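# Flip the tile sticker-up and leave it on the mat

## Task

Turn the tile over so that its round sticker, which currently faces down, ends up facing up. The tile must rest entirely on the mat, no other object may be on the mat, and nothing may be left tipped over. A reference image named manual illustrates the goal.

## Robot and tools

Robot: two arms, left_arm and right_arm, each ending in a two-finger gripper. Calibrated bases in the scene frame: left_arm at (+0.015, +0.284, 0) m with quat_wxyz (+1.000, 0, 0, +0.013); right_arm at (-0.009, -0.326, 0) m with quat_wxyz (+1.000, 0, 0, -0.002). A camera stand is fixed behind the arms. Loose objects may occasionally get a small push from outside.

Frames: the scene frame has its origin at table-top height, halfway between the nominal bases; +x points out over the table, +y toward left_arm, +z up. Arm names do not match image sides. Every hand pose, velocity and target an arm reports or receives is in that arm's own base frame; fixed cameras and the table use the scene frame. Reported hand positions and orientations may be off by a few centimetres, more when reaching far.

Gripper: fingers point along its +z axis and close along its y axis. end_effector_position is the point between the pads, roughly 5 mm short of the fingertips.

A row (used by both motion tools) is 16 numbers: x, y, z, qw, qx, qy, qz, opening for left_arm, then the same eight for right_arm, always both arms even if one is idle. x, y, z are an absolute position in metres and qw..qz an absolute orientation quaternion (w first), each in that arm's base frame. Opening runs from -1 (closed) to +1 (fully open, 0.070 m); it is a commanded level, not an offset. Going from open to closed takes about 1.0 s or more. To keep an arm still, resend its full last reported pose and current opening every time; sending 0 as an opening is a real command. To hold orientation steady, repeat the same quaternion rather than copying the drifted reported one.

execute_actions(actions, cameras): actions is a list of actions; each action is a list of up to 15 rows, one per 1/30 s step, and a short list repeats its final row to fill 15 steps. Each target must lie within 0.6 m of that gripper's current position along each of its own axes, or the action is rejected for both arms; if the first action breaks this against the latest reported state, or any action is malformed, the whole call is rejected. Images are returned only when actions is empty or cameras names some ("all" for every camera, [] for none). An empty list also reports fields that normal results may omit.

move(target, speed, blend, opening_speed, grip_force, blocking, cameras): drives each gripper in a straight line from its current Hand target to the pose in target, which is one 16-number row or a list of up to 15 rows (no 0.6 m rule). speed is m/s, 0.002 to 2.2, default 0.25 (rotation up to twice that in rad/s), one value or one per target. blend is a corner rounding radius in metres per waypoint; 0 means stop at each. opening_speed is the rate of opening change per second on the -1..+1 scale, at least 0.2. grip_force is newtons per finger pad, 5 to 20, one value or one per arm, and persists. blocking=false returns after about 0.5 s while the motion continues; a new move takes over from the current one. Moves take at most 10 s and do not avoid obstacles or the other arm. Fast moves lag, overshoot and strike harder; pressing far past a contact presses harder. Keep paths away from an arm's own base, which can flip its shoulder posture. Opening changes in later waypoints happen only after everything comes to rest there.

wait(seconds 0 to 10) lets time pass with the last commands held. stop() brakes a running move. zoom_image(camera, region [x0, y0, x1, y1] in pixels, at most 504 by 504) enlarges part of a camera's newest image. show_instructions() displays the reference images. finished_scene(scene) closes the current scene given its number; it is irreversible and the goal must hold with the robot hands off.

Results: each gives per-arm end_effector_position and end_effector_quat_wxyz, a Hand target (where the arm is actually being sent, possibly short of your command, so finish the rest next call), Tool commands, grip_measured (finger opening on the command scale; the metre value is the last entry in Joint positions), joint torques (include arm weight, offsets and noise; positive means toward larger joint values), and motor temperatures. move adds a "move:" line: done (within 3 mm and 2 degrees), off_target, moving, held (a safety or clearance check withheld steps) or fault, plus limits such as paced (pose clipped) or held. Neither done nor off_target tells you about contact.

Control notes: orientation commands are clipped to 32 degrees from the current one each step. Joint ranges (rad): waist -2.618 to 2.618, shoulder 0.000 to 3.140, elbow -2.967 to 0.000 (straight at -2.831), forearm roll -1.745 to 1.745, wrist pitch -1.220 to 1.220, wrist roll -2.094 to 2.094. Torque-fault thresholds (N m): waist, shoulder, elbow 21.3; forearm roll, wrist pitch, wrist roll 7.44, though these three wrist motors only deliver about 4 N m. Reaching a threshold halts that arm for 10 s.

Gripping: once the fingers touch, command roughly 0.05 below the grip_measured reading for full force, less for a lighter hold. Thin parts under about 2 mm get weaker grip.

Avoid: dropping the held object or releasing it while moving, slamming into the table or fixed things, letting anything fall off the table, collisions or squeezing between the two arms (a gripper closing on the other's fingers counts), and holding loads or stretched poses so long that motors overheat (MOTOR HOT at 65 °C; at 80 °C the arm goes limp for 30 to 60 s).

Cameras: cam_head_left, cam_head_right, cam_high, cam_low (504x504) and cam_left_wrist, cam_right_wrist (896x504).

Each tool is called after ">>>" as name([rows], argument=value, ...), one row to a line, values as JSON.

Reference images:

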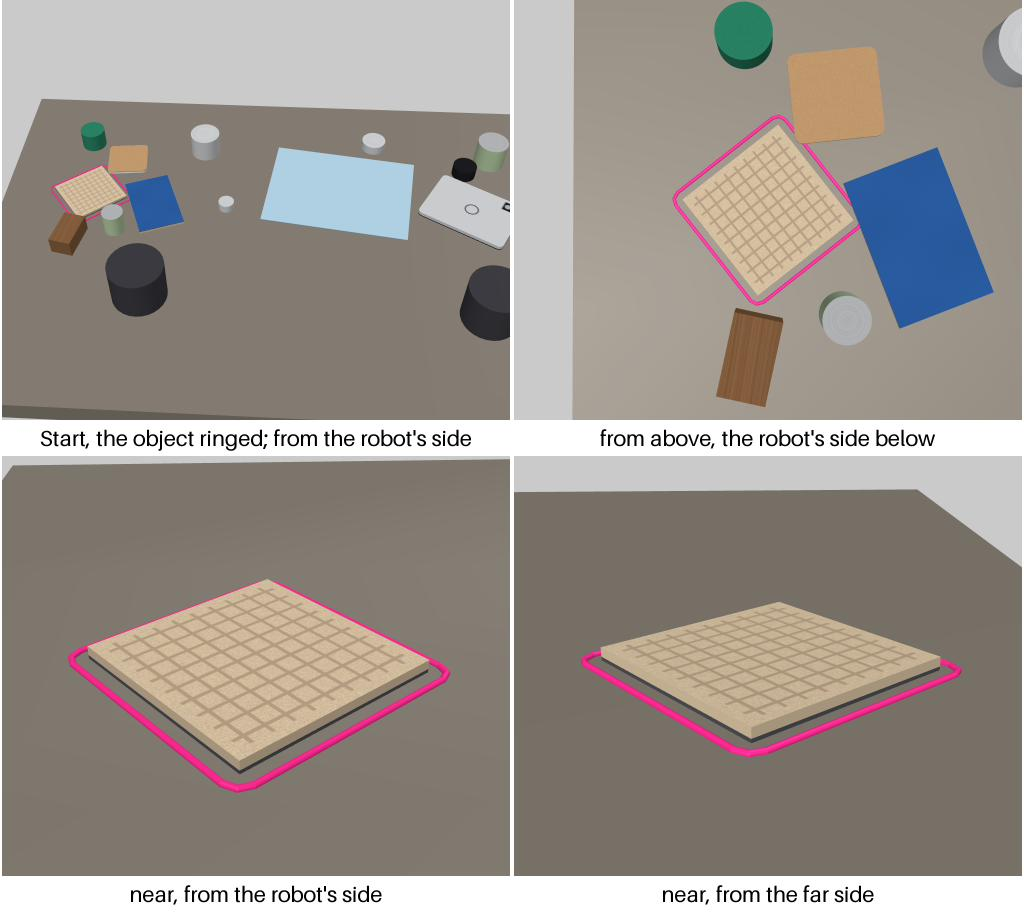

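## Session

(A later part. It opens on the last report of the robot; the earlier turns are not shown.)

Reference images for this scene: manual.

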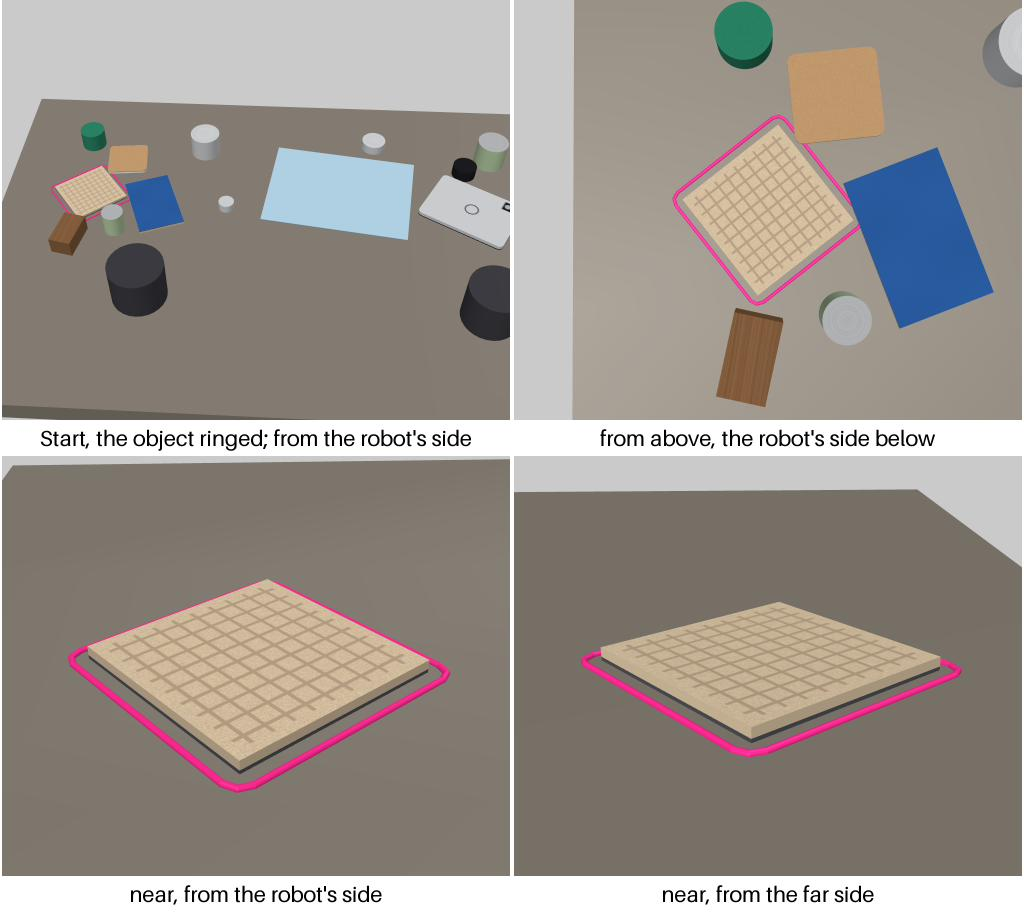

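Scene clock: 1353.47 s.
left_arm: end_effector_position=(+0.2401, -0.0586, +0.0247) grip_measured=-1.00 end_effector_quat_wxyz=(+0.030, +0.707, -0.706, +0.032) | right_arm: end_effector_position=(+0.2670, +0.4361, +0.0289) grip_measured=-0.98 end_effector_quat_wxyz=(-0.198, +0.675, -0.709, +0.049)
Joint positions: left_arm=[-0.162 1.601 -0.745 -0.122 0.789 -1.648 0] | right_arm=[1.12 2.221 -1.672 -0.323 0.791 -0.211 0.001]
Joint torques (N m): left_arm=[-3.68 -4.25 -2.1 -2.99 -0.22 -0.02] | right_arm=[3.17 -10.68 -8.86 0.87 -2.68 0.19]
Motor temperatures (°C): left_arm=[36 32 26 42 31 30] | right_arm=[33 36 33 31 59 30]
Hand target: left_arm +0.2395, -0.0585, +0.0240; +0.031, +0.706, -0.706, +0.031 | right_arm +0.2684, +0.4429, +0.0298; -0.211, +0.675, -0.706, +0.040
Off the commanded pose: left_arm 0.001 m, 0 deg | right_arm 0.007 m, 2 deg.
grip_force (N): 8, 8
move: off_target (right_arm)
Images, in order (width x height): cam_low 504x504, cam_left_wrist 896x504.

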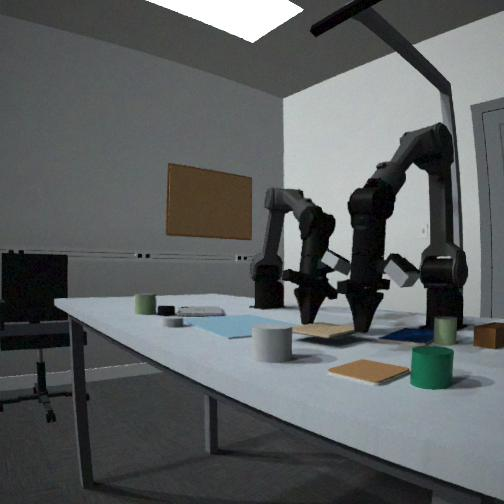

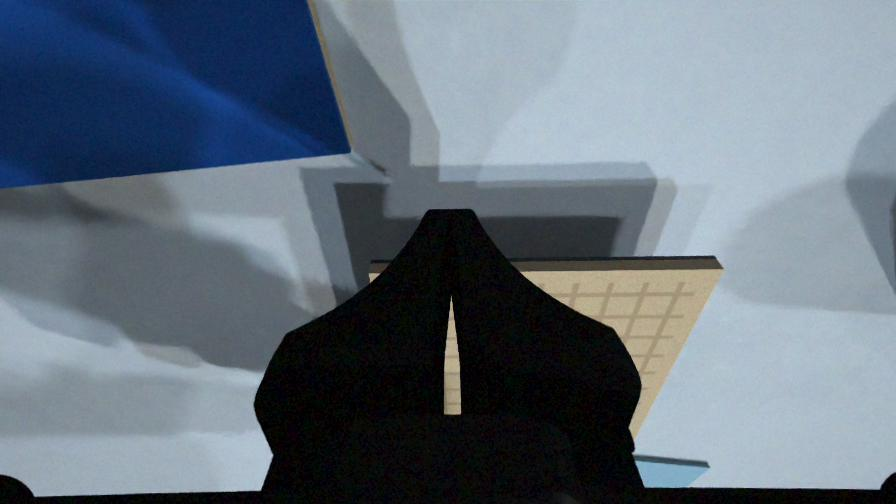

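>>> move([
  [0.2395, -0.0585, 0.029, -0.0308, -0.7064, 0.7064, -0.0308, -1, 0.2685, 0.4430, 0.0346, 0.2110, -0.6751, 0.7058, -0.0404, -1],
  [0.2115, -0.0578, 0.029, -0.0308, -0.7064, 0.7064, -0.0308, -1, 0.2405, 0.4429, 0.0346, 0.2110, -0.6751, 0.7058, -0.0404, -1],
  [0.2115, -0.0578, 0.0245, -0.0308, -0.7064, 0.7064, -0.0308, -1, 0.2405, 0.4429, 0.0300, 0.2110, -0.6751, 0.7058, -0.0404, -1],
], speed=[0.03,0.05,0.03], blend=[0.002,0.002,0], cameras=["cam_low", "cam_left_wrist", "cam_right_wrist"])

>>> zoom_image(camera="cam_low", region=[230, 270, 430, 390])

Scene clock: 1362.57 s.
left_arm: end_effector_position=(+0.2116, -0.0579, +0.0246) grip_measured=-1.00 end_effector_quat_wxyz=(+0.031, +0.707, -0.706, +0.031) | right_arm: end_effector_position=(+0.2388, +0.4361, +0.0284) grip_measured=-0.98 end_effector_quat_wxyz=(-0.198, +0.675, -0.709, +0.050)
Joint positions: left_arm=[-0.18 1.512 -0.64 -0.123 0.773 -1.665 0] | right_arm=[1.18 2.182 -1.598 -0.36 0.776 -0.121 0.001]
Joint torques (N m): left_arm=[-2.32 -5.65 -3.75 -2.85 0.08 0] | right_arm=[2.01 -13.93 -11.1 0.37 -2.68 0.2]
Motor temperatures (°C): left_arm=[36 32 26 43 31 30] | right_arm=[33 36 33 30 62 30]
Hand target: left_arm +0.2115, -0.0578, +0.0245; +0.031, +0.706, -0.706, +0.031 | right_arm +0.2404, +0.4428, +0.0302; -0.211, +0.675, -0.706, +0.041
Off the commanded pose: left_arm 0.000 m, 0 deg | right_arm 0.007 m, 2 deg.
grip_force (N): 8, 8
move: off_target (right_arm)
Images, in order (width x height): cam_low 504x504, cam_left_wrist 896x504, cam_right_wrist 896x504.

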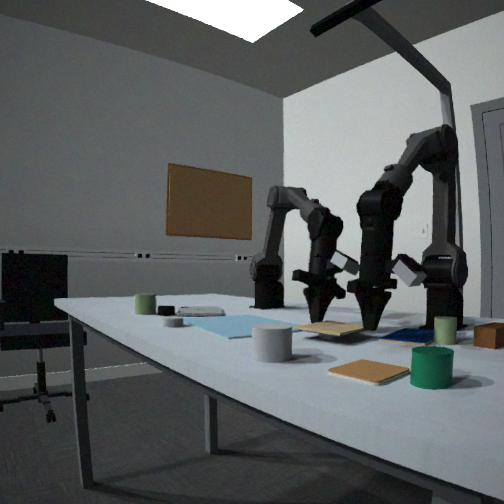

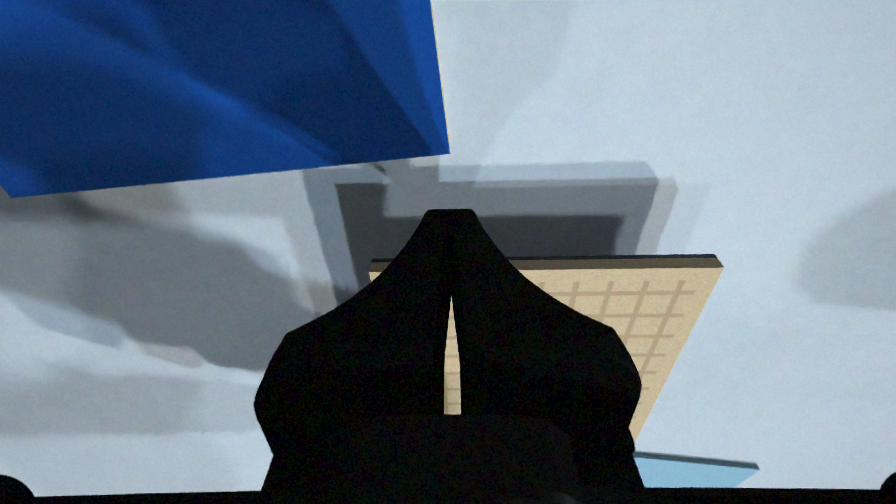

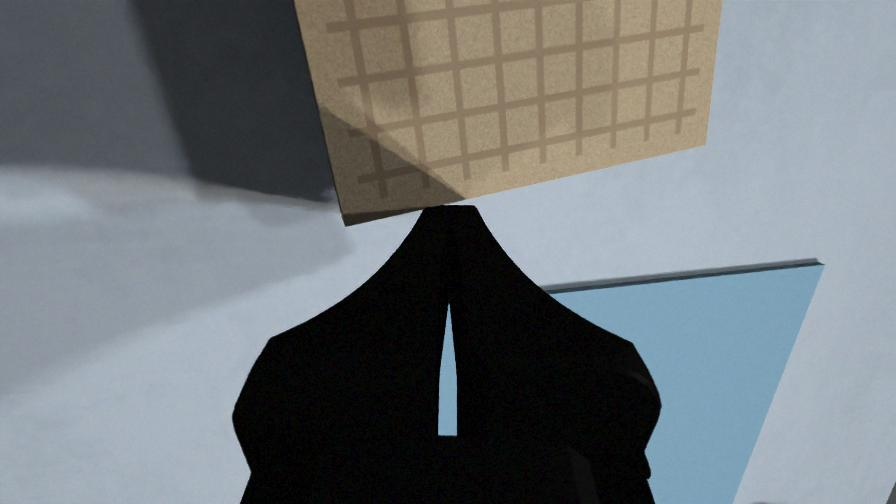

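Scaled by 2.520.

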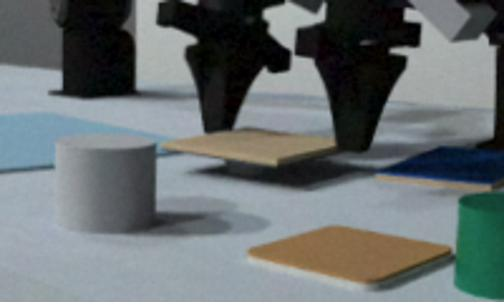

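>>> move([
  [0.2115, -0.0578, 0.0228, -0.0308, -0.7064, 0.7064, -0.0308, -1, 0.2405, 0.4429, 0.0283, 0.2110, -0.6751, 0.7058, -0.0404, -1],
], speed=[0.03], cameras=["cam_low"])

>>> zoom_image(camera="cam_low", region=[230, 270, 430, 390])

Scene clock: 1368.77 s.
left_arm: end_effector_position=(+0.2117, -0.0578, +0.0229) grip_measured=-1.00 end_effector_quat_wxyz=(+0.030, +0.706, -0.707, +0.031) | right_arm: end_effector_position=(+0.2394, +0.4363, +0.0269) grip_measured=-0.98 end_effector_quat_wxyz=(-0.199, +0.675, -0.709, +0.050)
Joint positions: left_arm=[-0.18 1.517 -0.637 -0.123 0.766 -1.662 0] | right_arm=[1.179 2.185 -1.596 -0.362 0.77 -0.119 0.001]
Joint torques (N m): left_arm=[-2.3 -5.41 -2.97 -2.82 -0.03 0.03] | right_arm=[2.15 -13.45 -9.88 0.32 -2.69 0.23]
Motor temperatures (°C): left_arm=[36 32 26 42 31 30] | right_arm=[33 36 33 30 63 30]
Hand target: left_arm +0.2115, -0.0578, +0.0228; +0.031, +0.706, -0.706, +0.031 | right_arm +0.2404, +0.4428, +0.0284; -0.211, +0.675, -0.706, +0.041
Off the commanded pose: left_arm 0.000 m, 0 deg | right_arm 0.007 m, 2 deg.
grip_force (N): 8, 8
move: off_target (right_arm)
Images, in order (width x height): cam_low 504x504.

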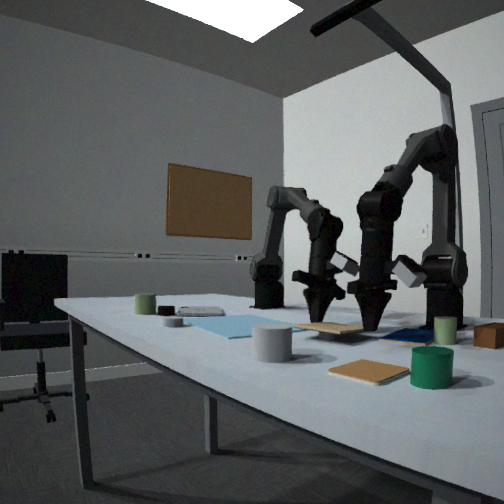

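Scaled by 2.520.

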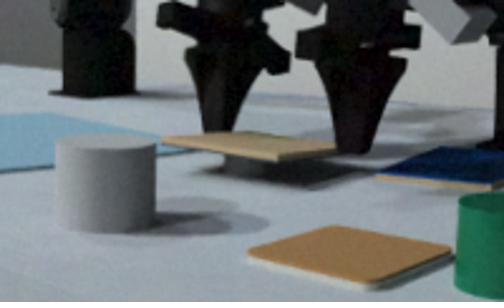

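>>> move([
  [0.2115, -0.0578, 0.0208, -0.0308, -0.7064, 0.7064, -0.0308, -1, 0.2405, 0.4429, 0.0263, 0.2110, -0.6751, 0.7058, -0.0404, -1],
], speed=[0.03])

>>> move([
  [0.2115, -0.0578, 0.0190, -0.0308, -0.7064, 0.7064, -0.0308, -1, 0.2405, 0.4429, 0.0245, 0.2110, -0.6751, 0.7058, -0.0404, -1],
], speed=[0.03], cameras=["cam_low"])

>>> zoom_image(camera="cam_low", region=[230, 270, 430, 390])

Scene clock: 1376.77 s.
left_arm: end_effector_position=(+0.2113, -0.0577, +0.0209) grip_measured=-1.00 end_effector_quat_wxyz=(+0.031, +0.706, -0.707, +0.030) | right_arm: end_effector_position=(+0.2393, +0.4364, +0.0249) grip_measured=-0.98 end_effector_quat_wxyz=(-0.199, +0.675, -0.709, +0.049)
Joint positions: left_arm=[-0.18 1.523 -0.633 -0.124 0.757 -1.66 0] | right_arm=[1.179 2.188 -1.592 -0.364 0.763 -0.116 0.001]
Joint torques (N m): left_arm=[-2.65 -5.46 -3.34 -2.91 -0.23 0.03] | right_arm=[2.13 -13.69 -10.11 0.27 -2.7 0.24]
Motor temperatures (°C): left_arm=[36 32 26 42 31 30] | right_arm=[33 37 33 30 65 30]
Hand target: left_arm +0.2115, -0.0578, +0.0208; +0.031, +0.706, -0.706, +0.031 | right_arm +0.2404, +0.4428, +0.0264; -0.211, +0.675, -0.706, +0.040
Off the commanded pose: left_arm 0.000 m, 0 deg | right_arm 0.007 m, 2 deg.
MOTOR HOT: joint 5 (wrist pitch) of the right arm reports 65 °C; the controller stops that arm at 80 °C. To cool a motor, set the load down, stop pushing, or move to a pose that needs little force.
grip_force (N): 8, 8
move: off_target (right_arm)

Scene clock: 1377.47 s.
left_arm: end_effector_position=(+0.2117, -0.0578, +0.0191) grip_measured=-1.00 end_effector_quat_wxyz=(+0.030, +0.706, -0.706, +0.031) | right_arm: end_effector_position=(+0.2394, +0.4364, +0.0230) grip_measured=-0.98 end_effector_quat_wxyz=(-0.199, +0.675, -0.709, +0.050)
Joint positions: left_arm=[-0.18 1.528 -0.63 -0.126 0.747 -1.659 0] | right_arm=[1.179 2.191 -1.589 -0.367 0.758 -0.113 0.001]
Joint torques (N m): left_arm=[-2.68 -5.64 -3.11 -2.81 -0.08 0.04] | right_arm=[2.18 -13.64 -10.05 0.28 -2.68 0.22]
Motor temperatures (°C): left_arm=[36 32 26 42 31 30] | right_arm=[33 37 33 30 65 30]
Hand target: left_arm +0.2115, -0.0578, +0.0190; +0.031, +0.706, -0.706, +0.031 | right_arm +0.2404, +0.4428, +0.0246; -0.211, +0.675, -0.706, +0.040
Off the commanded pose: left_arm 0.000 m, 0 deg | right_arm 0.007 m, 2 deg.
MOTOR HOT: still on. Joint 5 (wrist pitch) of the right arm reports 65 °C.
grip_force (N): 8, 8
move: off_target (right_arm)
Images, in order (width x height): cam_low 504x504.

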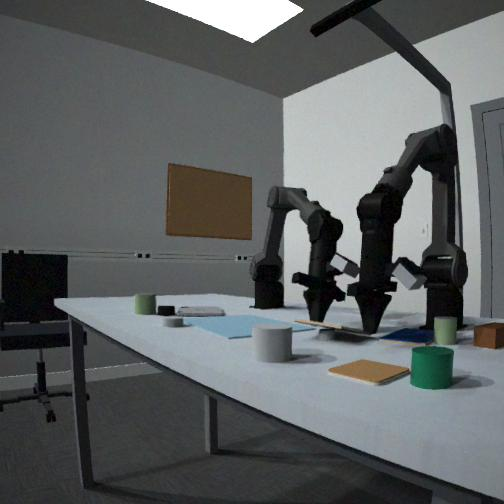

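Scaled by 2.520.

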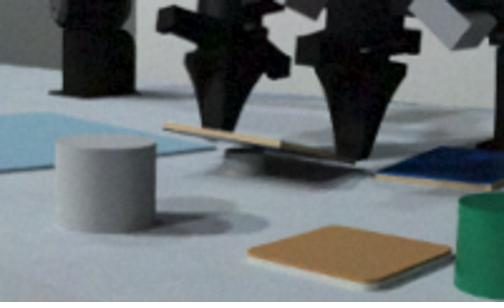

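>>> move([
  [0.2115, -0.0578, 0.0215, -0.0308, -0.7064, 0.7064, -0.0308, -1, 0.2405, 0.4429, 0.0270, 0.2110, -0.6751, 0.7058, -0.0404, -1],
  [0.2115, -0.0440, 0.0215, -0.0308, -0.7064, 0.7064, -0.0308, -1, 0.2405, 0.4350, 0.0270, 0.2110, -0.6751, 0.7058, -0.0404, -1],
], speed=[0.02, 0.02], cameras=["cam_low","cam_left_wrist"])

>>> zoom_image(camera="cam_low", region=[230, 270, 430, 390])

Scene clock: 1390.33 s.
left_arm: end_effector_position=(+0.2117, -0.0443, +0.0215) grip_measured=-1.00 end_effector_quat_wxyz=(+0.031, +0.706, -0.707, +0.031) | right_arm: end_effector_position=(+0.2402, +0.4357, +0.0277) grip_measured=-0.98 end_effector_quat_wxyz=(-0.212, +0.675, -0.705, +0.040)
Joint positions: left_arm=[-0.117 1.514 -0.627 -0.126 0.763 -1.596 0] | right_arm=[1.172 2.162 -1.549 -0.369 0.712 -0.115 0.001]
Joint torques (N m): left_arm=[0.73 -6.21 -2.27 0.13 0.14 -0.19] | right_arm=[-1.01 -11.92 -4.23 -0.09 -0.02 0.15]
Motor temperatures (°C): left_arm=[36 32 26 41 30 30] | right_arm=[33 37 33 29 66 30]
Hand target: left_arm +0.2115, -0.0440, +0.0215; +0.031, +0.706, -0.706, +0.031 | right_arm +0.2405, +0.4350, +0.0270; -0.211, +0.675, -0.706, +0.040
Off the commanded pose: left_arm 0.000 m, 0 deg | right_arm 0.001 m, 0 deg.
MOTOR HOT: still on. Joint 5 (wrist pitch) of the right arm reports 66 °C.
grip_force (N): 8, 8
move: done
Images, in order (width x height): cam_low 504x504, cam_left_wrist 896x504.

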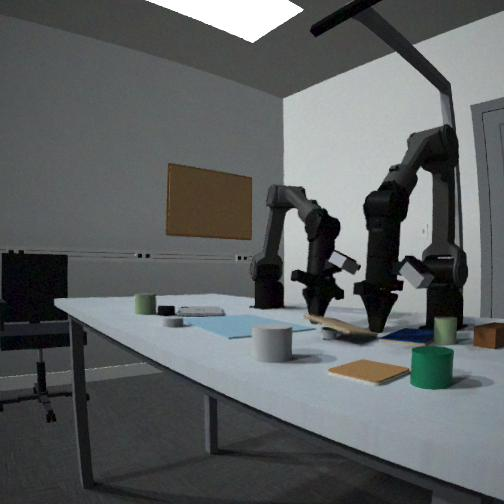

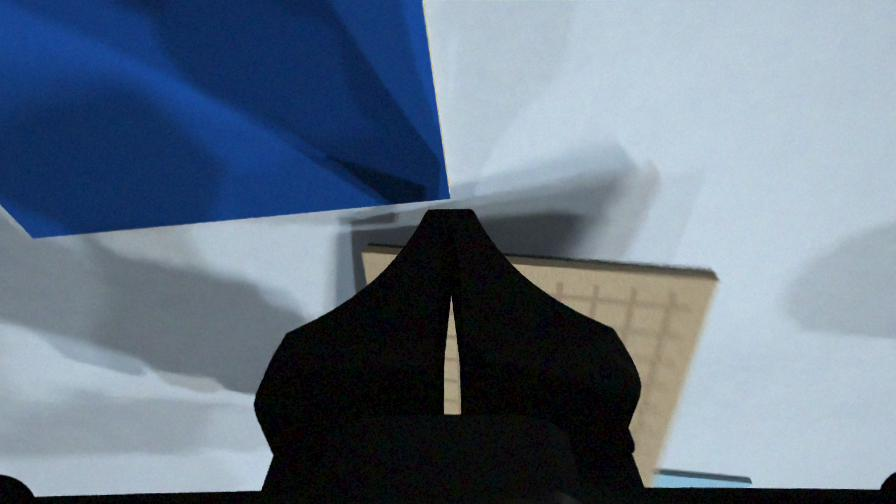

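Scaled by 2.520.

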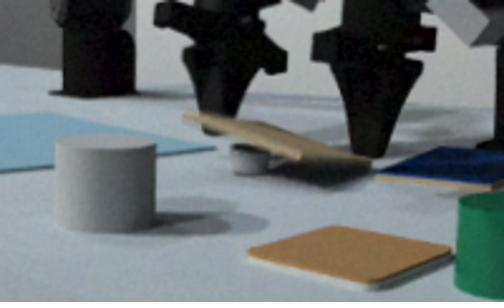

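>>> move([
  [0.20, -0.030, 0.06, -0.0308, -0.7064, 0.7064, -0.0308, -1, 0.2405, 0.400, 0.05, 0.2110, -0.6751, 0.7058, -0.0404, -1],
  [0.20, 0.02, 0.15, -0.0308, -0.7064, 0.7064, -0.0308, -1, 0.23, 0.31, 0.12, 0.4096, -0.4967, 0.7094, 0.2868, 0.5],
], speed=[0.2, 0.25], blend=[0.01,0], cameras=["cam_low","cam_right_wrist","cam_head_right"])

>>> zoom_image(camera="cam_low", region=[230, 270, 430, 390])

Scene clock: 1407.40 s.
left_arm: end_effector_position=(+0.2001, +0.0201, +0.1493) grip_measured=-1.00 end_effector_quat_wxyz=(-0.048, +0.707, -0.701, +0.078) | right_arm: end_effector_position=(+0.2301, +0.3100, +0.1204) grip_measured=+0.50 end_effector_quat_wxyz=(+0.372, -0.510, +0.722, +0.283)
Joint positions: left_arm=[0.181 1.125 -0.843 -0.079 1.208 -1.376 0] | right_arm=[0.658 1.533 -0.663 1.734 0.498 -2.095 0.053]
Joint torques (N m): left_arm=[0 -2.5 -3.4 -0.15 0.15 -0.22] | right_arm=[-0.22 -6.74 -5.23 0.55 0.3 -0.11]
Motor temperatures (°C): left_arm=[36 31 26 36 30 30] | right_arm=[32 36 33 29 50 30]
Hand target: left_arm +0.2003, +0.0200, +0.1493; -0.048, +0.707, -0.701, +0.078 | right_arm +0.2301, +0.3099, +0.1204; +0.372, -0.510, +0.722, +0.282
Off the commanded pose: left_arm 0.001 m, 11 deg | right_arm 0.000 m, 5 deg.
MOTOR HOT: cleared for the motors of the right arm.
joint sent to its limit (left arm) — joint 5 (wrist pitch), upper limit. The joint targets are off in orientation, not in position.
joint sent to its limit (right arm) — joint 4 (forearm roll), upper limit; joint 6 (wrist roll), lower limit. The joint targets are off in orientation, not in position.
grip_force (N): 8, 8
move: off_target (left_arm, right_arm); target 2's new opening was sent with right_arm's hand 0.000 m and 5 deg from that target
Images, in order (width x height): cam_head_right 504x504, cam_low 504x504, cam_right_wrist 896x504.

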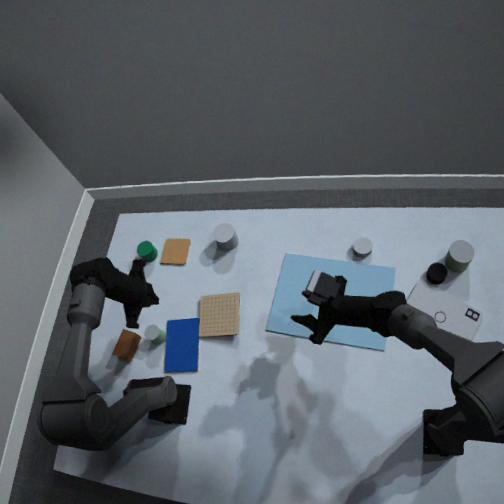

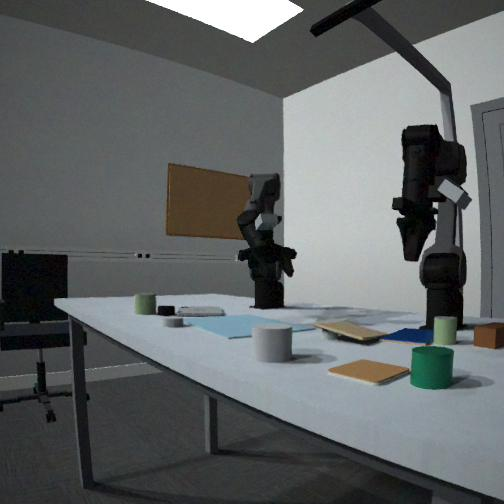

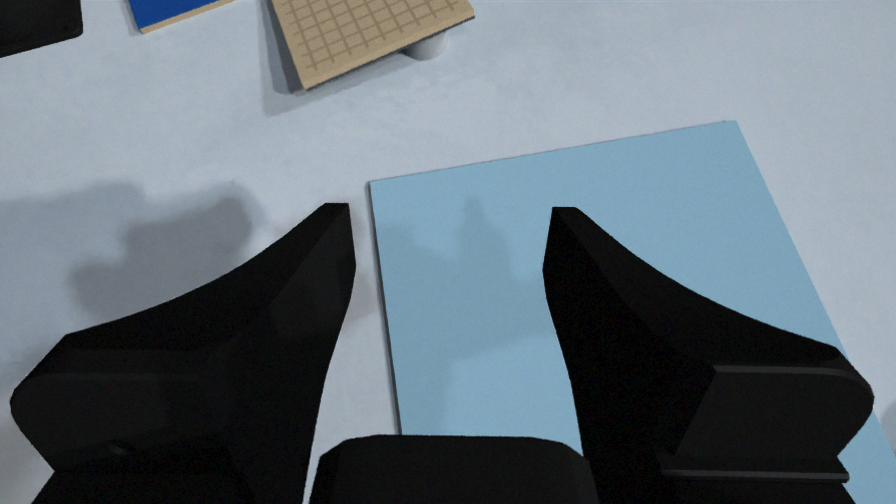

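Scaled by 2.520.

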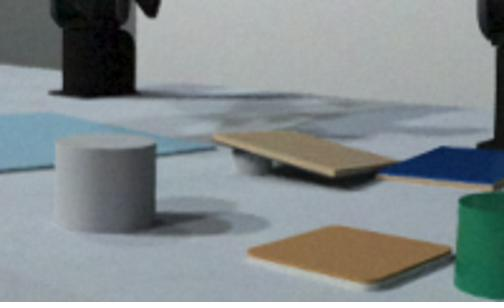

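>>> move([
  [0.20, 0.02, 0.15, -0.048, 0.707, -0.701, 0.078, -1, 0.25, 0.36, 0.14, 0.0761, 0.1561, 0.8852, 0.4318, 0.0],
  [0.20, 0.02, 0.15, -0.048, 0.707, -0.701, 0.078, -1, 0.278, 0.445, 0.05, 0.0761, 0.1561, 0.8852, 0.4318, 0.0],
], speed=[0.25, 0.2], blend=[0.01,0], cameras=["cam_low","cam_right_wrist","cam_head_right","cam_left_wrist"])

Scene clock: 1489.73 s.
left_arm: end_effector_position=(+0.2000, +0.0201, +0.1498) grip_measured=-1.00 end_effector_quat_wxyz=(-0.049, +0.707, -0.701, +0.079) | right_arm: end_effector_position=(+0.2784, +0.4451, +0.0503) grip_measured=+0.00 end_effector_quat_wxyz=(+0.066, +0.154, +0.894, +0.415)
Joint positions: left_arm=[0.18 1.123 -0.843 -0.078 1.208 -1.378 0] | right_arm=[0.905 2.064 -1.202 1.735 0.26 -0.379 0.035]
Joint torques (N m): left_arm=[-0.02 -3.91 -3.4 0.13 0.17 -0.22] | right_arm=[-0.6 -12.05 -3.86 0.24 0.17 -0.03]
Motor temperatures (°C): left_arm=[35 30 26 31 30 30] | right_arm=[32 32 32 28 36 30]
Hand target: left_arm +0.2001, +0.0200, +0.1498; -0.049, +0.707, -0.701, +0.079 | right_arm +0.2782, +0.4451, +0.0502; +0.066, +0.154, +0.894, +0.415
Off the commanded pose: left_arm 0.000 m, 0 deg | right_arm 0.001 m, 2 deg.
joint sent to its limit (left arm) — joint 5 (wrist pitch), upper limit. The joint targets still meet the commanded pose.
joint sent to its limit (right arm) — joint 4 (forearm roll), upper limit. The joint targets still meet the commanded pose.
grip_force (N): 8, 8
move: done
Images, in order (width x height): cam_head_right 504x504, cam_low 504x504, cam_left_wrist 896x504, cam_right_wrist 896x504.

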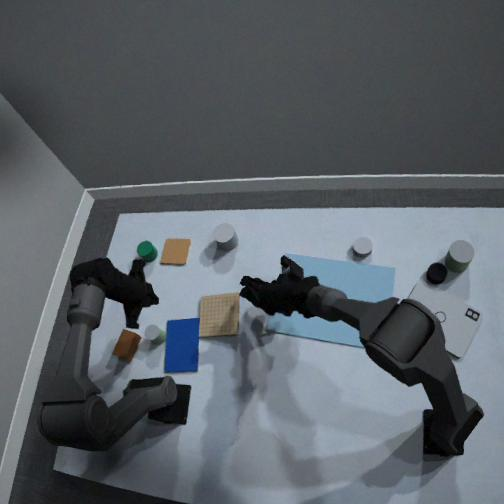

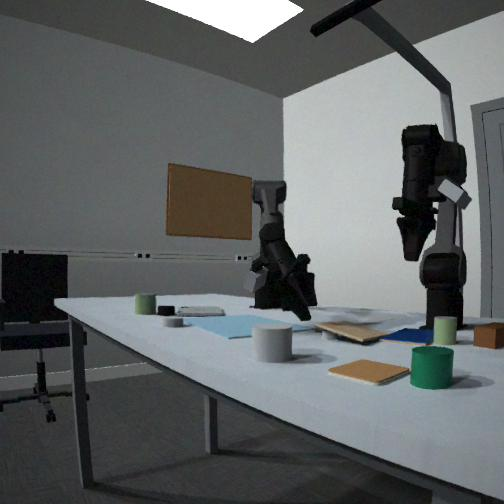

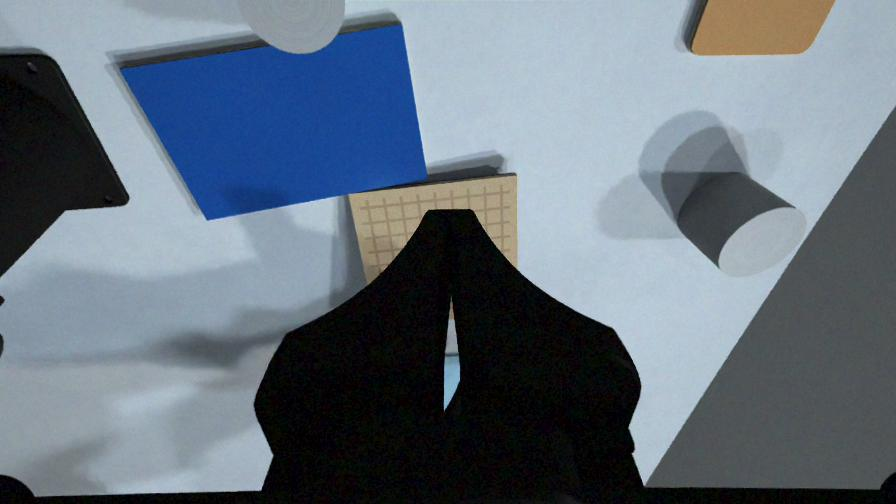

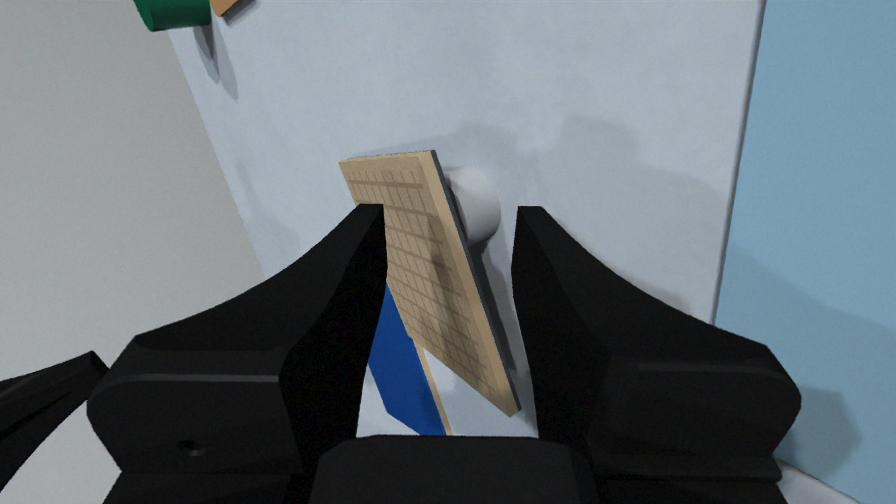

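>>> move([
  [0.20, 0.02, 0.15, -0.048, 0.707, -0.701, 0.078, -1, 0.253, 0.465, 0.045, 0.066, 0.154, 0.894, 0.415, 0.0],
  [0.20, 0.02, 0.15, -0.048, 0.707, -0.701, 0.078, -1, 0.253, 0.472, 0.029, 0.066, 0.154, 0.894, 0.415, 0.0],
], speed=[0.15, 0.05], cameras=["cam_low","cam_right_wrist"])

>>> zoom_image(camera="cam_right_wrist", region=[330, 100, 630, 400])

Scene clock: 1511.33 s.
left_arm: end_effector_position=(+0.2000, +0.0201, +0.1498) grip_measured=-1.00 end_effector_quat_wxyz=(-0.049, +0.707, -0.701, +0.079) | right_arm: end_effector_position=(+0.2533, +0.4720, +0.0286) grip_measured=+0.00 end_effector_quat_wxyz=(+0.058, +0.153, +0.902, +0.399)
Joint positions: left_arm=[0.18 1.123 -0.843 -0.078 1.208 -1.378 0] | right_arm=[1 2.136 -1.258 1.735 0.193 -0.32 0.035]
Joint torques (N m): left_arm=[-0.03 -3.54 -3.42 0.12 0.17 -0.21] | right_arm=[-0.27 -12.61 -4.6 0.27 0.15 0.1]
Hand target: left_arm +0.2001, +0.0200, +0.1498; -0.049, +0.707, -0.701, +0.079 | right_arm +0.2531, +0.4721, +0.0292; +0.058, +0.153, +0.902, +0.399
Off the commanded pose: left_arm 0.000 m, 0 deg | right_arm 0.001 m, 2 deg.
joint sent to its limit (left arm) — joint 5 (wrist pitch), upper limit. The joint targets still meet the commanded pose.
joint sent to its limit (right arm) — joint 4 (forearm roll), upper limit. The joint targets still meet the commanded pose.
grip_force (N): 8, 8
move: done
Images, in order (width x height): cam_low 504x504, cam_right_wrist 896x504.

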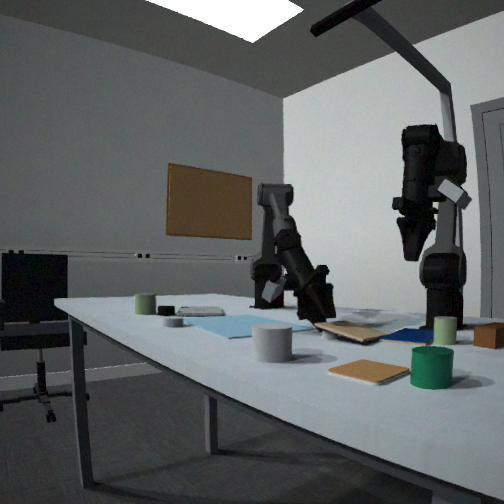

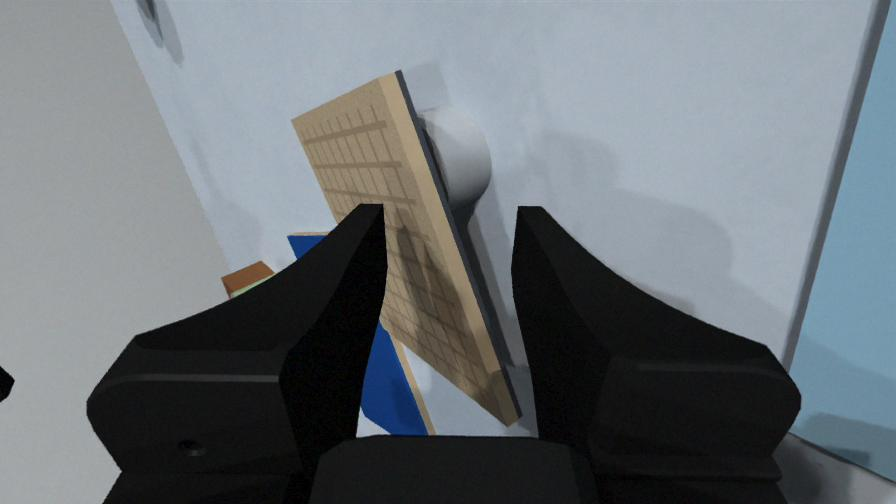

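Scaled by 1.680.

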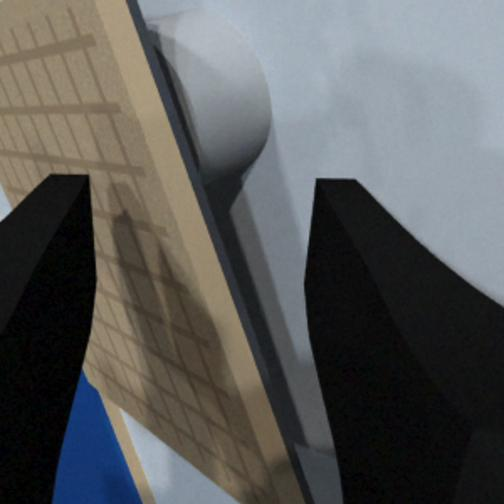

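>>> move([
  [0.20, 0.02, 0.15, -0.048, 0.707, -0.701, 0.078, -1, 0.253, 0.472, 0.0255, 0.058, 0.153, 0.902, 0.399, 0.0],
], speed=[0.03])

>>> move([
  [0.20, 0.02, 0.15, -0.048, 0.707, -0.701, 0.078, -1, 0.253, 0.472, 0.0235, 0.058, 0.153, 0.902, 0.399, 0.0],
], speed=[0.03])

>>> move([
  [0.20, 0.02, 0.15, -0.048, 0.707, -0.701, 0.078, -1, 0.253, 0.472, 0.0220, 0.058, 0.153, 0.902, 0.399, 0.0],
], speed=[0.03], cameras=["cam_right_wrist"])

Scene clock: 1527.40 s.
left_arm: end_effector_position=(+0.2000, +0.0201, +0.1498) grip_measured=-1.00 end_effector_quat_wxyz=(-0.049, +0.707, -0.701, +0.079) | right_arm: end_effector_position=(+0.2532, +0.4718, +0.0258) grip_measured=+0.00 end_effector_quat_wxyz=(+0.057, +0.153, +0.903, +0.397)
Joint positions: left_arm=[0.18 1.123 -0.843 -0.078 1.208 -1.378 0] | right_arm=[1 2.141 -1.259 1.735 0.193 -0.32 0.035]
Joint torques (N m): left_arm=[-0.03 -3.34 -3.44 0.11 0.17 -0.2] | right_arm=[-0.19 -11.07 -5.24 0.17 0.13 -0.22]
Hand target: left_arm +0.2001, +0.0200, +0.1498; -0.049, +0.707, -0.701, +0.079 | right_arm +0.2531, +0.4721, +0.0256; +0.057, +0.153, +0.903, +0.397
Off the commanded pose: left_arm 0.000 m, 0 deg | right_arm 0.000 m, 0 deg.
joint sent to its limit (left arm) — joint 5 (wrist pitch), upper limit. The joint targets still meet the commanded pose.
joint sent to its limit (right arm) — joint 4 (forearm roll), upper limit. The joint targets still meet the commanded pose.
grip_force (N): 8, 8
move: done

Scene clock: 1528.10 s.
left_arm: end_effector_position=(+0.2000, +0.0201, +0.1498) grip_measured=-1.00 end_effector_quat_wxyz=(-0.049, +0.707, -0.701, +0.079) | right_arm: end_effector_position=(+0.2532, +0.4719, +0.0237) grip_measured=+0.00 end_effector_quat_wxyz=(+0.056, +0.153, +0.904, +0.396)
Joint positions: left_arm=[0.18 1.123 -0.843 -0.078 1.208 -1.378 0] | right_arm=[1 2.147 -1.261 1.735 0.193 -0.321 0.035]
Joint torques (N m): left_arm=[-0.03 -3.24 -3.43 0.11 0.17 -0.2] | right_arm=[-0.58 -11.26 -5.15 0.19 0.36 -0.2]
Hand target: left_arm +0.2001, +0.0200, +0.1498; -0.049, +0.707, -0.701, +0.079 | right_arm +0.2531, +0.4721, +0.0236; +0.056, +0.153, +0.904, +0.396
Off the commanded pose: left_arm 0.000 m, 0 deg | right_arm 0.000 m, 0 deg.
joint sent to its limit (left arm) — joint 5 (wrist pitch), upper limit. The joint targets still meet the commanded pose.
joint sent to its limit (right arm) — joint 4 (forearm roll), upper limit. The joint targets still meet the commanded pose.
grip_force (N): 8, 8
move: done

Scene clock: 1528.80 s.
left_arm: end_effector_position=(+0.2000, +0.0201, +0.1498) grip_measured=-1.00 end_effector_quat_wxyz=(-0.049, +0.707, -0.701, +0.079) | right_arm: end_effector_position=(+0.2532, +0.4722, +0.0224) grip_measured=+0.00 end_effector_quat_wxyz=(+0.056, +0.153, +0.904, +0.395)
Joint positions: left_arm=[0.18 1.123 -0.843 -0.078 1.208 -1.378 0] | right_arm=[1 2.15 -1.263 1.735 0.194 -0.321 0.035]
Joint torques (N m): left_arm=[-0.01 -3.13 -3.43 0.1 0.17 -0.2] | right_arm=[-0.99 -10.61 -4.87 0.21 0.31 -0.2]
Hand target: left_arm +0.2001, +0.0200, +0.1498; -0.049, +0.707, -0.701, +0.079 | right_arm +0.2531, +0.4721, +0.0221; +0.056, +0.153, +0.904, +0.395
Off the commanded pose: left_arm 0.000 m, 0 deg | right_arm 0.000 m, 1 deg.
joint sent to its limit (left arm) — joint 5 (wrist pitch), upper limit. The joint targets still meet the commanded pose.
joint sent to its limit (right arm) — joint 4 (forearm roll), upper limit. The joint targets still meet the commanded pose.
grip_force (N): 8, 8
move: done
Images, in order (width x height): cam_right_wrist 896x504.

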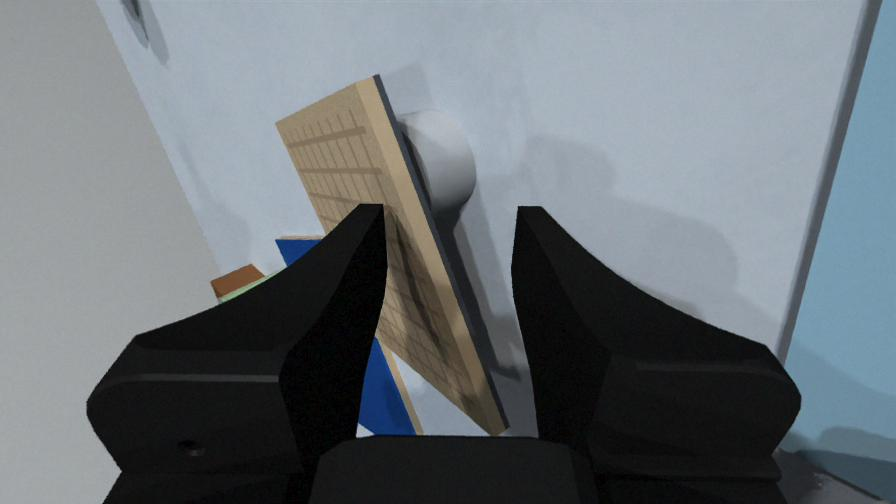

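>>> move([
  [0.20, 0.02, 0.15, -0.048, 0.707, -0.701, 0.078, -1, 0.253, 0.472, 0.0200, 0.056, 0.153, 0.904, 0.395, 0.0],
], speed=[0.03])

>>> move([
  [0.20, 0.02, 0.15, -0.048, 0.707, -0.701, 0.078, -1, 0.253, 0.472, 0.0185, 0.056, 0.153, 0.904, 0.395, 0.0],
], speed=[0.03])

>>> move([
  [0.20, 0.02, 0.15, -0.048, 0.707, -0.701, 0.078, -1, 0.253, 0.472, 0.0170, 0.056, 0.153, 0.904, 0.395, 0.0],
], speed=[0.03], cameras=["cam_right_wrist"])

Scene clock: 1535.63 s.
left_arm: end_effector_position=(+0.2000, +0.0201, +0.1498) grip_measured=-1.00 end_effector_quat_wxyz=(-0.049, +0.707, -0.701, +0.079) | right_arm: end_effector_position=(+0.2534, +0.4725, +0.0220) grip_measured=-0.01 end_effector_quat_wxyz=(+0.056, +0.153, +0.904, +0.395)
Joint positions: left_arm=[0.18 1.123 -0.843 -0.078 1.208 -1.378 0] | right_arm=[1 2.152 -1.265 1.735 0.194 -0.321 0.035]
Joint torques (N m): left_arm=[-0.03 -2.91 -3.45 0.1 0.17 -0.19] | right_arm=[-1.08 -4.32 -2.03 0.19 -0.01 -0.16]
Hand target: left_arm +0.2001, +0.0200, +0.1498; -0.049, +0.707, -0.701, +0.079 | right_arm +0.2531, +0.4721, +0.0201; +0.055, +0.153, +0.905, +0.393
Off the commanded pose: left_arm 0.000 m, 0 deg | right_arm 0.002 m, 0 deg.
joint sent to its limit (left arm) — joint 5 (wrist pitch), upper limit. The joint targets still meet the commanded pose.
joint sent to its limit (right arm) — joint 4 (forearm roll), upper limit. The joint targets still meet the commanded pose.
grip_force (N): 8, 8
move: done

Scene clock: 1536.33 s.
left_arm: end_effector_position=(+0.2000, +0.0201, +0.1498) grip_measured=-1.00 end_effector_quat_wxyz=(-0.049, +0.707, -0.701, +0.079) | right_arm: end_effector_position=(+0.2534, +0.4728, +0.0212) grip_measured=-0.01 end_effector_quat_wxyz=(+0.055, +0.153, +0.904, +0.395)
Joint positions: left_arm=[0.18 1.123 -0.843 -0.078 1.208 -1.378 0] | right_arm=[1 2.155 -1.267 1.735 0.195 -0.322 0.035]
Joint torques (N m): left_arm=[-0.01 -2.82 -3.46 0.09 0.17 -0.19] | right_arm=[-0.63 1.98 1.25 0.16 -0.26 -0.16]
Hand target: left_arm +0.2001, +0.0200, +0.1498; -0.049, +0.707, -0.701, +0.079 | right_arm +0.2531, +0.4721, +0.0186; +0.055, +0.153, +0.905, +0.392
Off the commanded pose: left_arm 0.000 m, 0 deg | right_arm 0.003 m, 0 deg.
joint sent to its limit (left arm) — joint 5 (wrist pitch), upper limit. The joint targets still meet the commanded pose.
joint sent to its limit (right arm) — joint 4 (forearm roll), upper limit. The joint targets still meet the commanded pose.
grip_force (N): 8, 8
move: done

Scene clock: 1537.03 s.
left_arm: end_effector_position=(+0.2000, +0.0201, +0.1498) grip_measured=-1.00 end_effector_quat_wxyz=(-0.049, +0.707, -0.701, +0.079) | right_arm: end_effector_position=(+0.2532, +0.4726, +0.0197) grip_measured=-0.09 end_effector_quat_wxyz=(+0.055, +0.152, +0.905, +0.393)
Joint positions: left_arm=[0.18 1.123 -0.843 -0.078 1.208 -1.378 0] | right_arm=[1 2.158 -1.267 1.735 0.195 -0.323 0.032]
Joint torques (N m): left_arm=[-0.02 -2.76 -3.48 0.09 0.17 -0.18] | right_arm=[-0.61 4.6 3.51 0.17 -0.44 -0.14]
Hand target: left_arm +0.2001, +0.0200, +0.1498; -0.049, +0.707, -0.701, +0.079 | right_arm +0.2531, +0.4721, +0.0171; +0.054, +0.153, +0.906, +0.391
Off the commanded pose: left_arm 0.000 m, 0 deg | right_arm 0.003 m, 0 deg.
joint sent to its limit (left arm) — joint 5 (wrist pitch), upper limit. The joint targets still meet the commanded pose.
joint sent to its limit (right arm) — joint 4 (forearm roll), upper limit. The joint targets still meet the commanded pose.
grip_force (N): 8, 8
move: done
Images, in order (width x height): cam_right_wrist 896x504.

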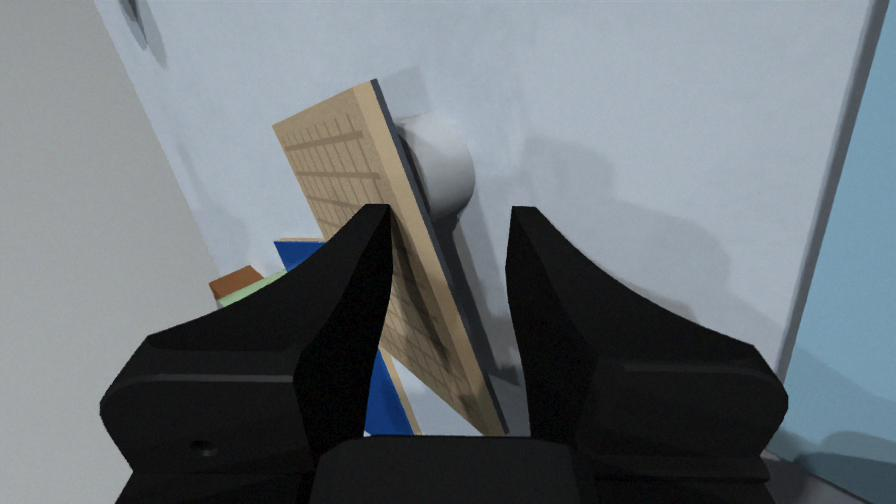

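>>> move([
  [0.20, 0.02, 0.15, -0.048, 0.707, -0.701, 0.078, -1, 0.253, 0.472, 0.0234, 0.057, 0.153, 0.903, 0.396, 0.0],
  [0.20, 0.02, 0.15, -0.048, 0.707, -0.701, 0.078, -1, 0.254, 0.487, 0.0234, 0.057, 0.153, 0.903, 0.396, 0.0],
  [0.20, 0.02, 0.15, -0.048, 0.707, -0.701, 0.078, -1, 0.254, 0.500, 0.0234, 0.057, 0.153, 0.903, 0.396, 0.0],
], speed=[0.03,0.03,0.03], cameras=["cam_right_wrist","cam_low"])

>>> zoom_image(camera="cam_low", region=[230, 270, 430, 390])

Scene clock: 1546.67 s.
left_arm: end_effector_position=(+0.2000, +0.0201, +0.1498) grip_measured=-1.00 end_effector_quat_wxyz=(-0.049, +0.707, -0.701, +0.079) | right_arm: end_effector_position=(+0.2540, +0.4998, +0.0230) grip_measured=+0.00 end_effector_quat_wxyz=(+0.057, +0.153, +0.904, +0.396)
Joint positions: left_arm=[0.18 1.123 -0.843 -0.078 1.208 -1.378 0] | right_arm=[1.036 2.214 -1.391 1.424 0.165 0.02 0.035]
Joint torques (N m): left_arm=[0.01 -2.73 -3.47 0.07 0.16 -0.17] | right_arm=[0.11 -9.29 -4.07 0.29 0.31 -0.16]
Hand target: left_arm +0.2001, +0.0200, +0.1498; -0.049, +0.707, -0.701, +0.079 | right_arm +0.2540, +0.5000, +0.0234; +0.057, +0.153, +0.903, +0.396
Off the commanded pose: left_arm 0.000 m, 0 deg | right_arm 0.000 m, 0 deg.
joint sent to its limit (left arm) — joint 5 (wrist pitch), upper limit. The joint targets still meet the commanded pose.
grip_force (N): 8, 8
move: done
Images, in order (width x height): cam_low 504x504, cam_right_wrist 896x504.

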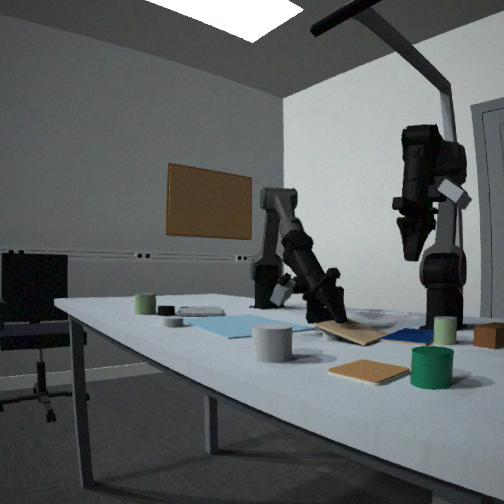

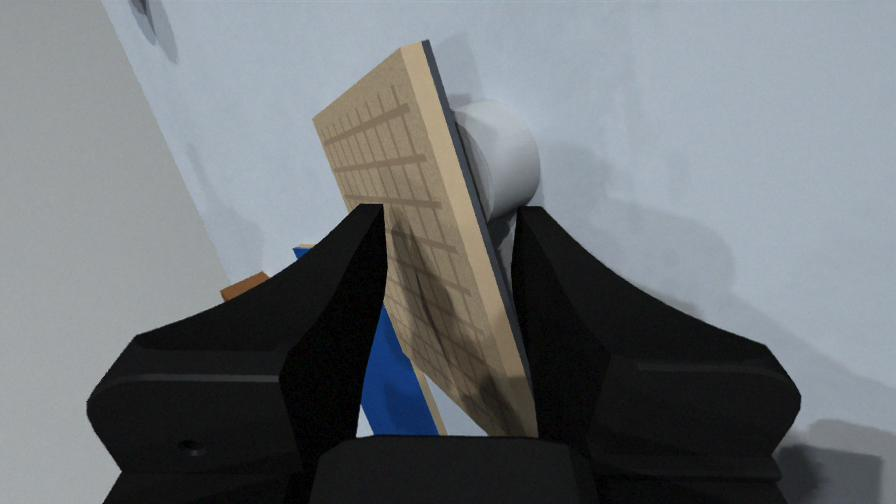

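Scaled by 2.520.

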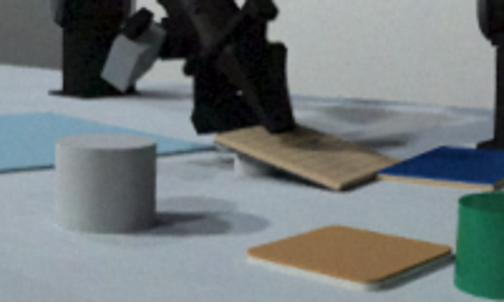

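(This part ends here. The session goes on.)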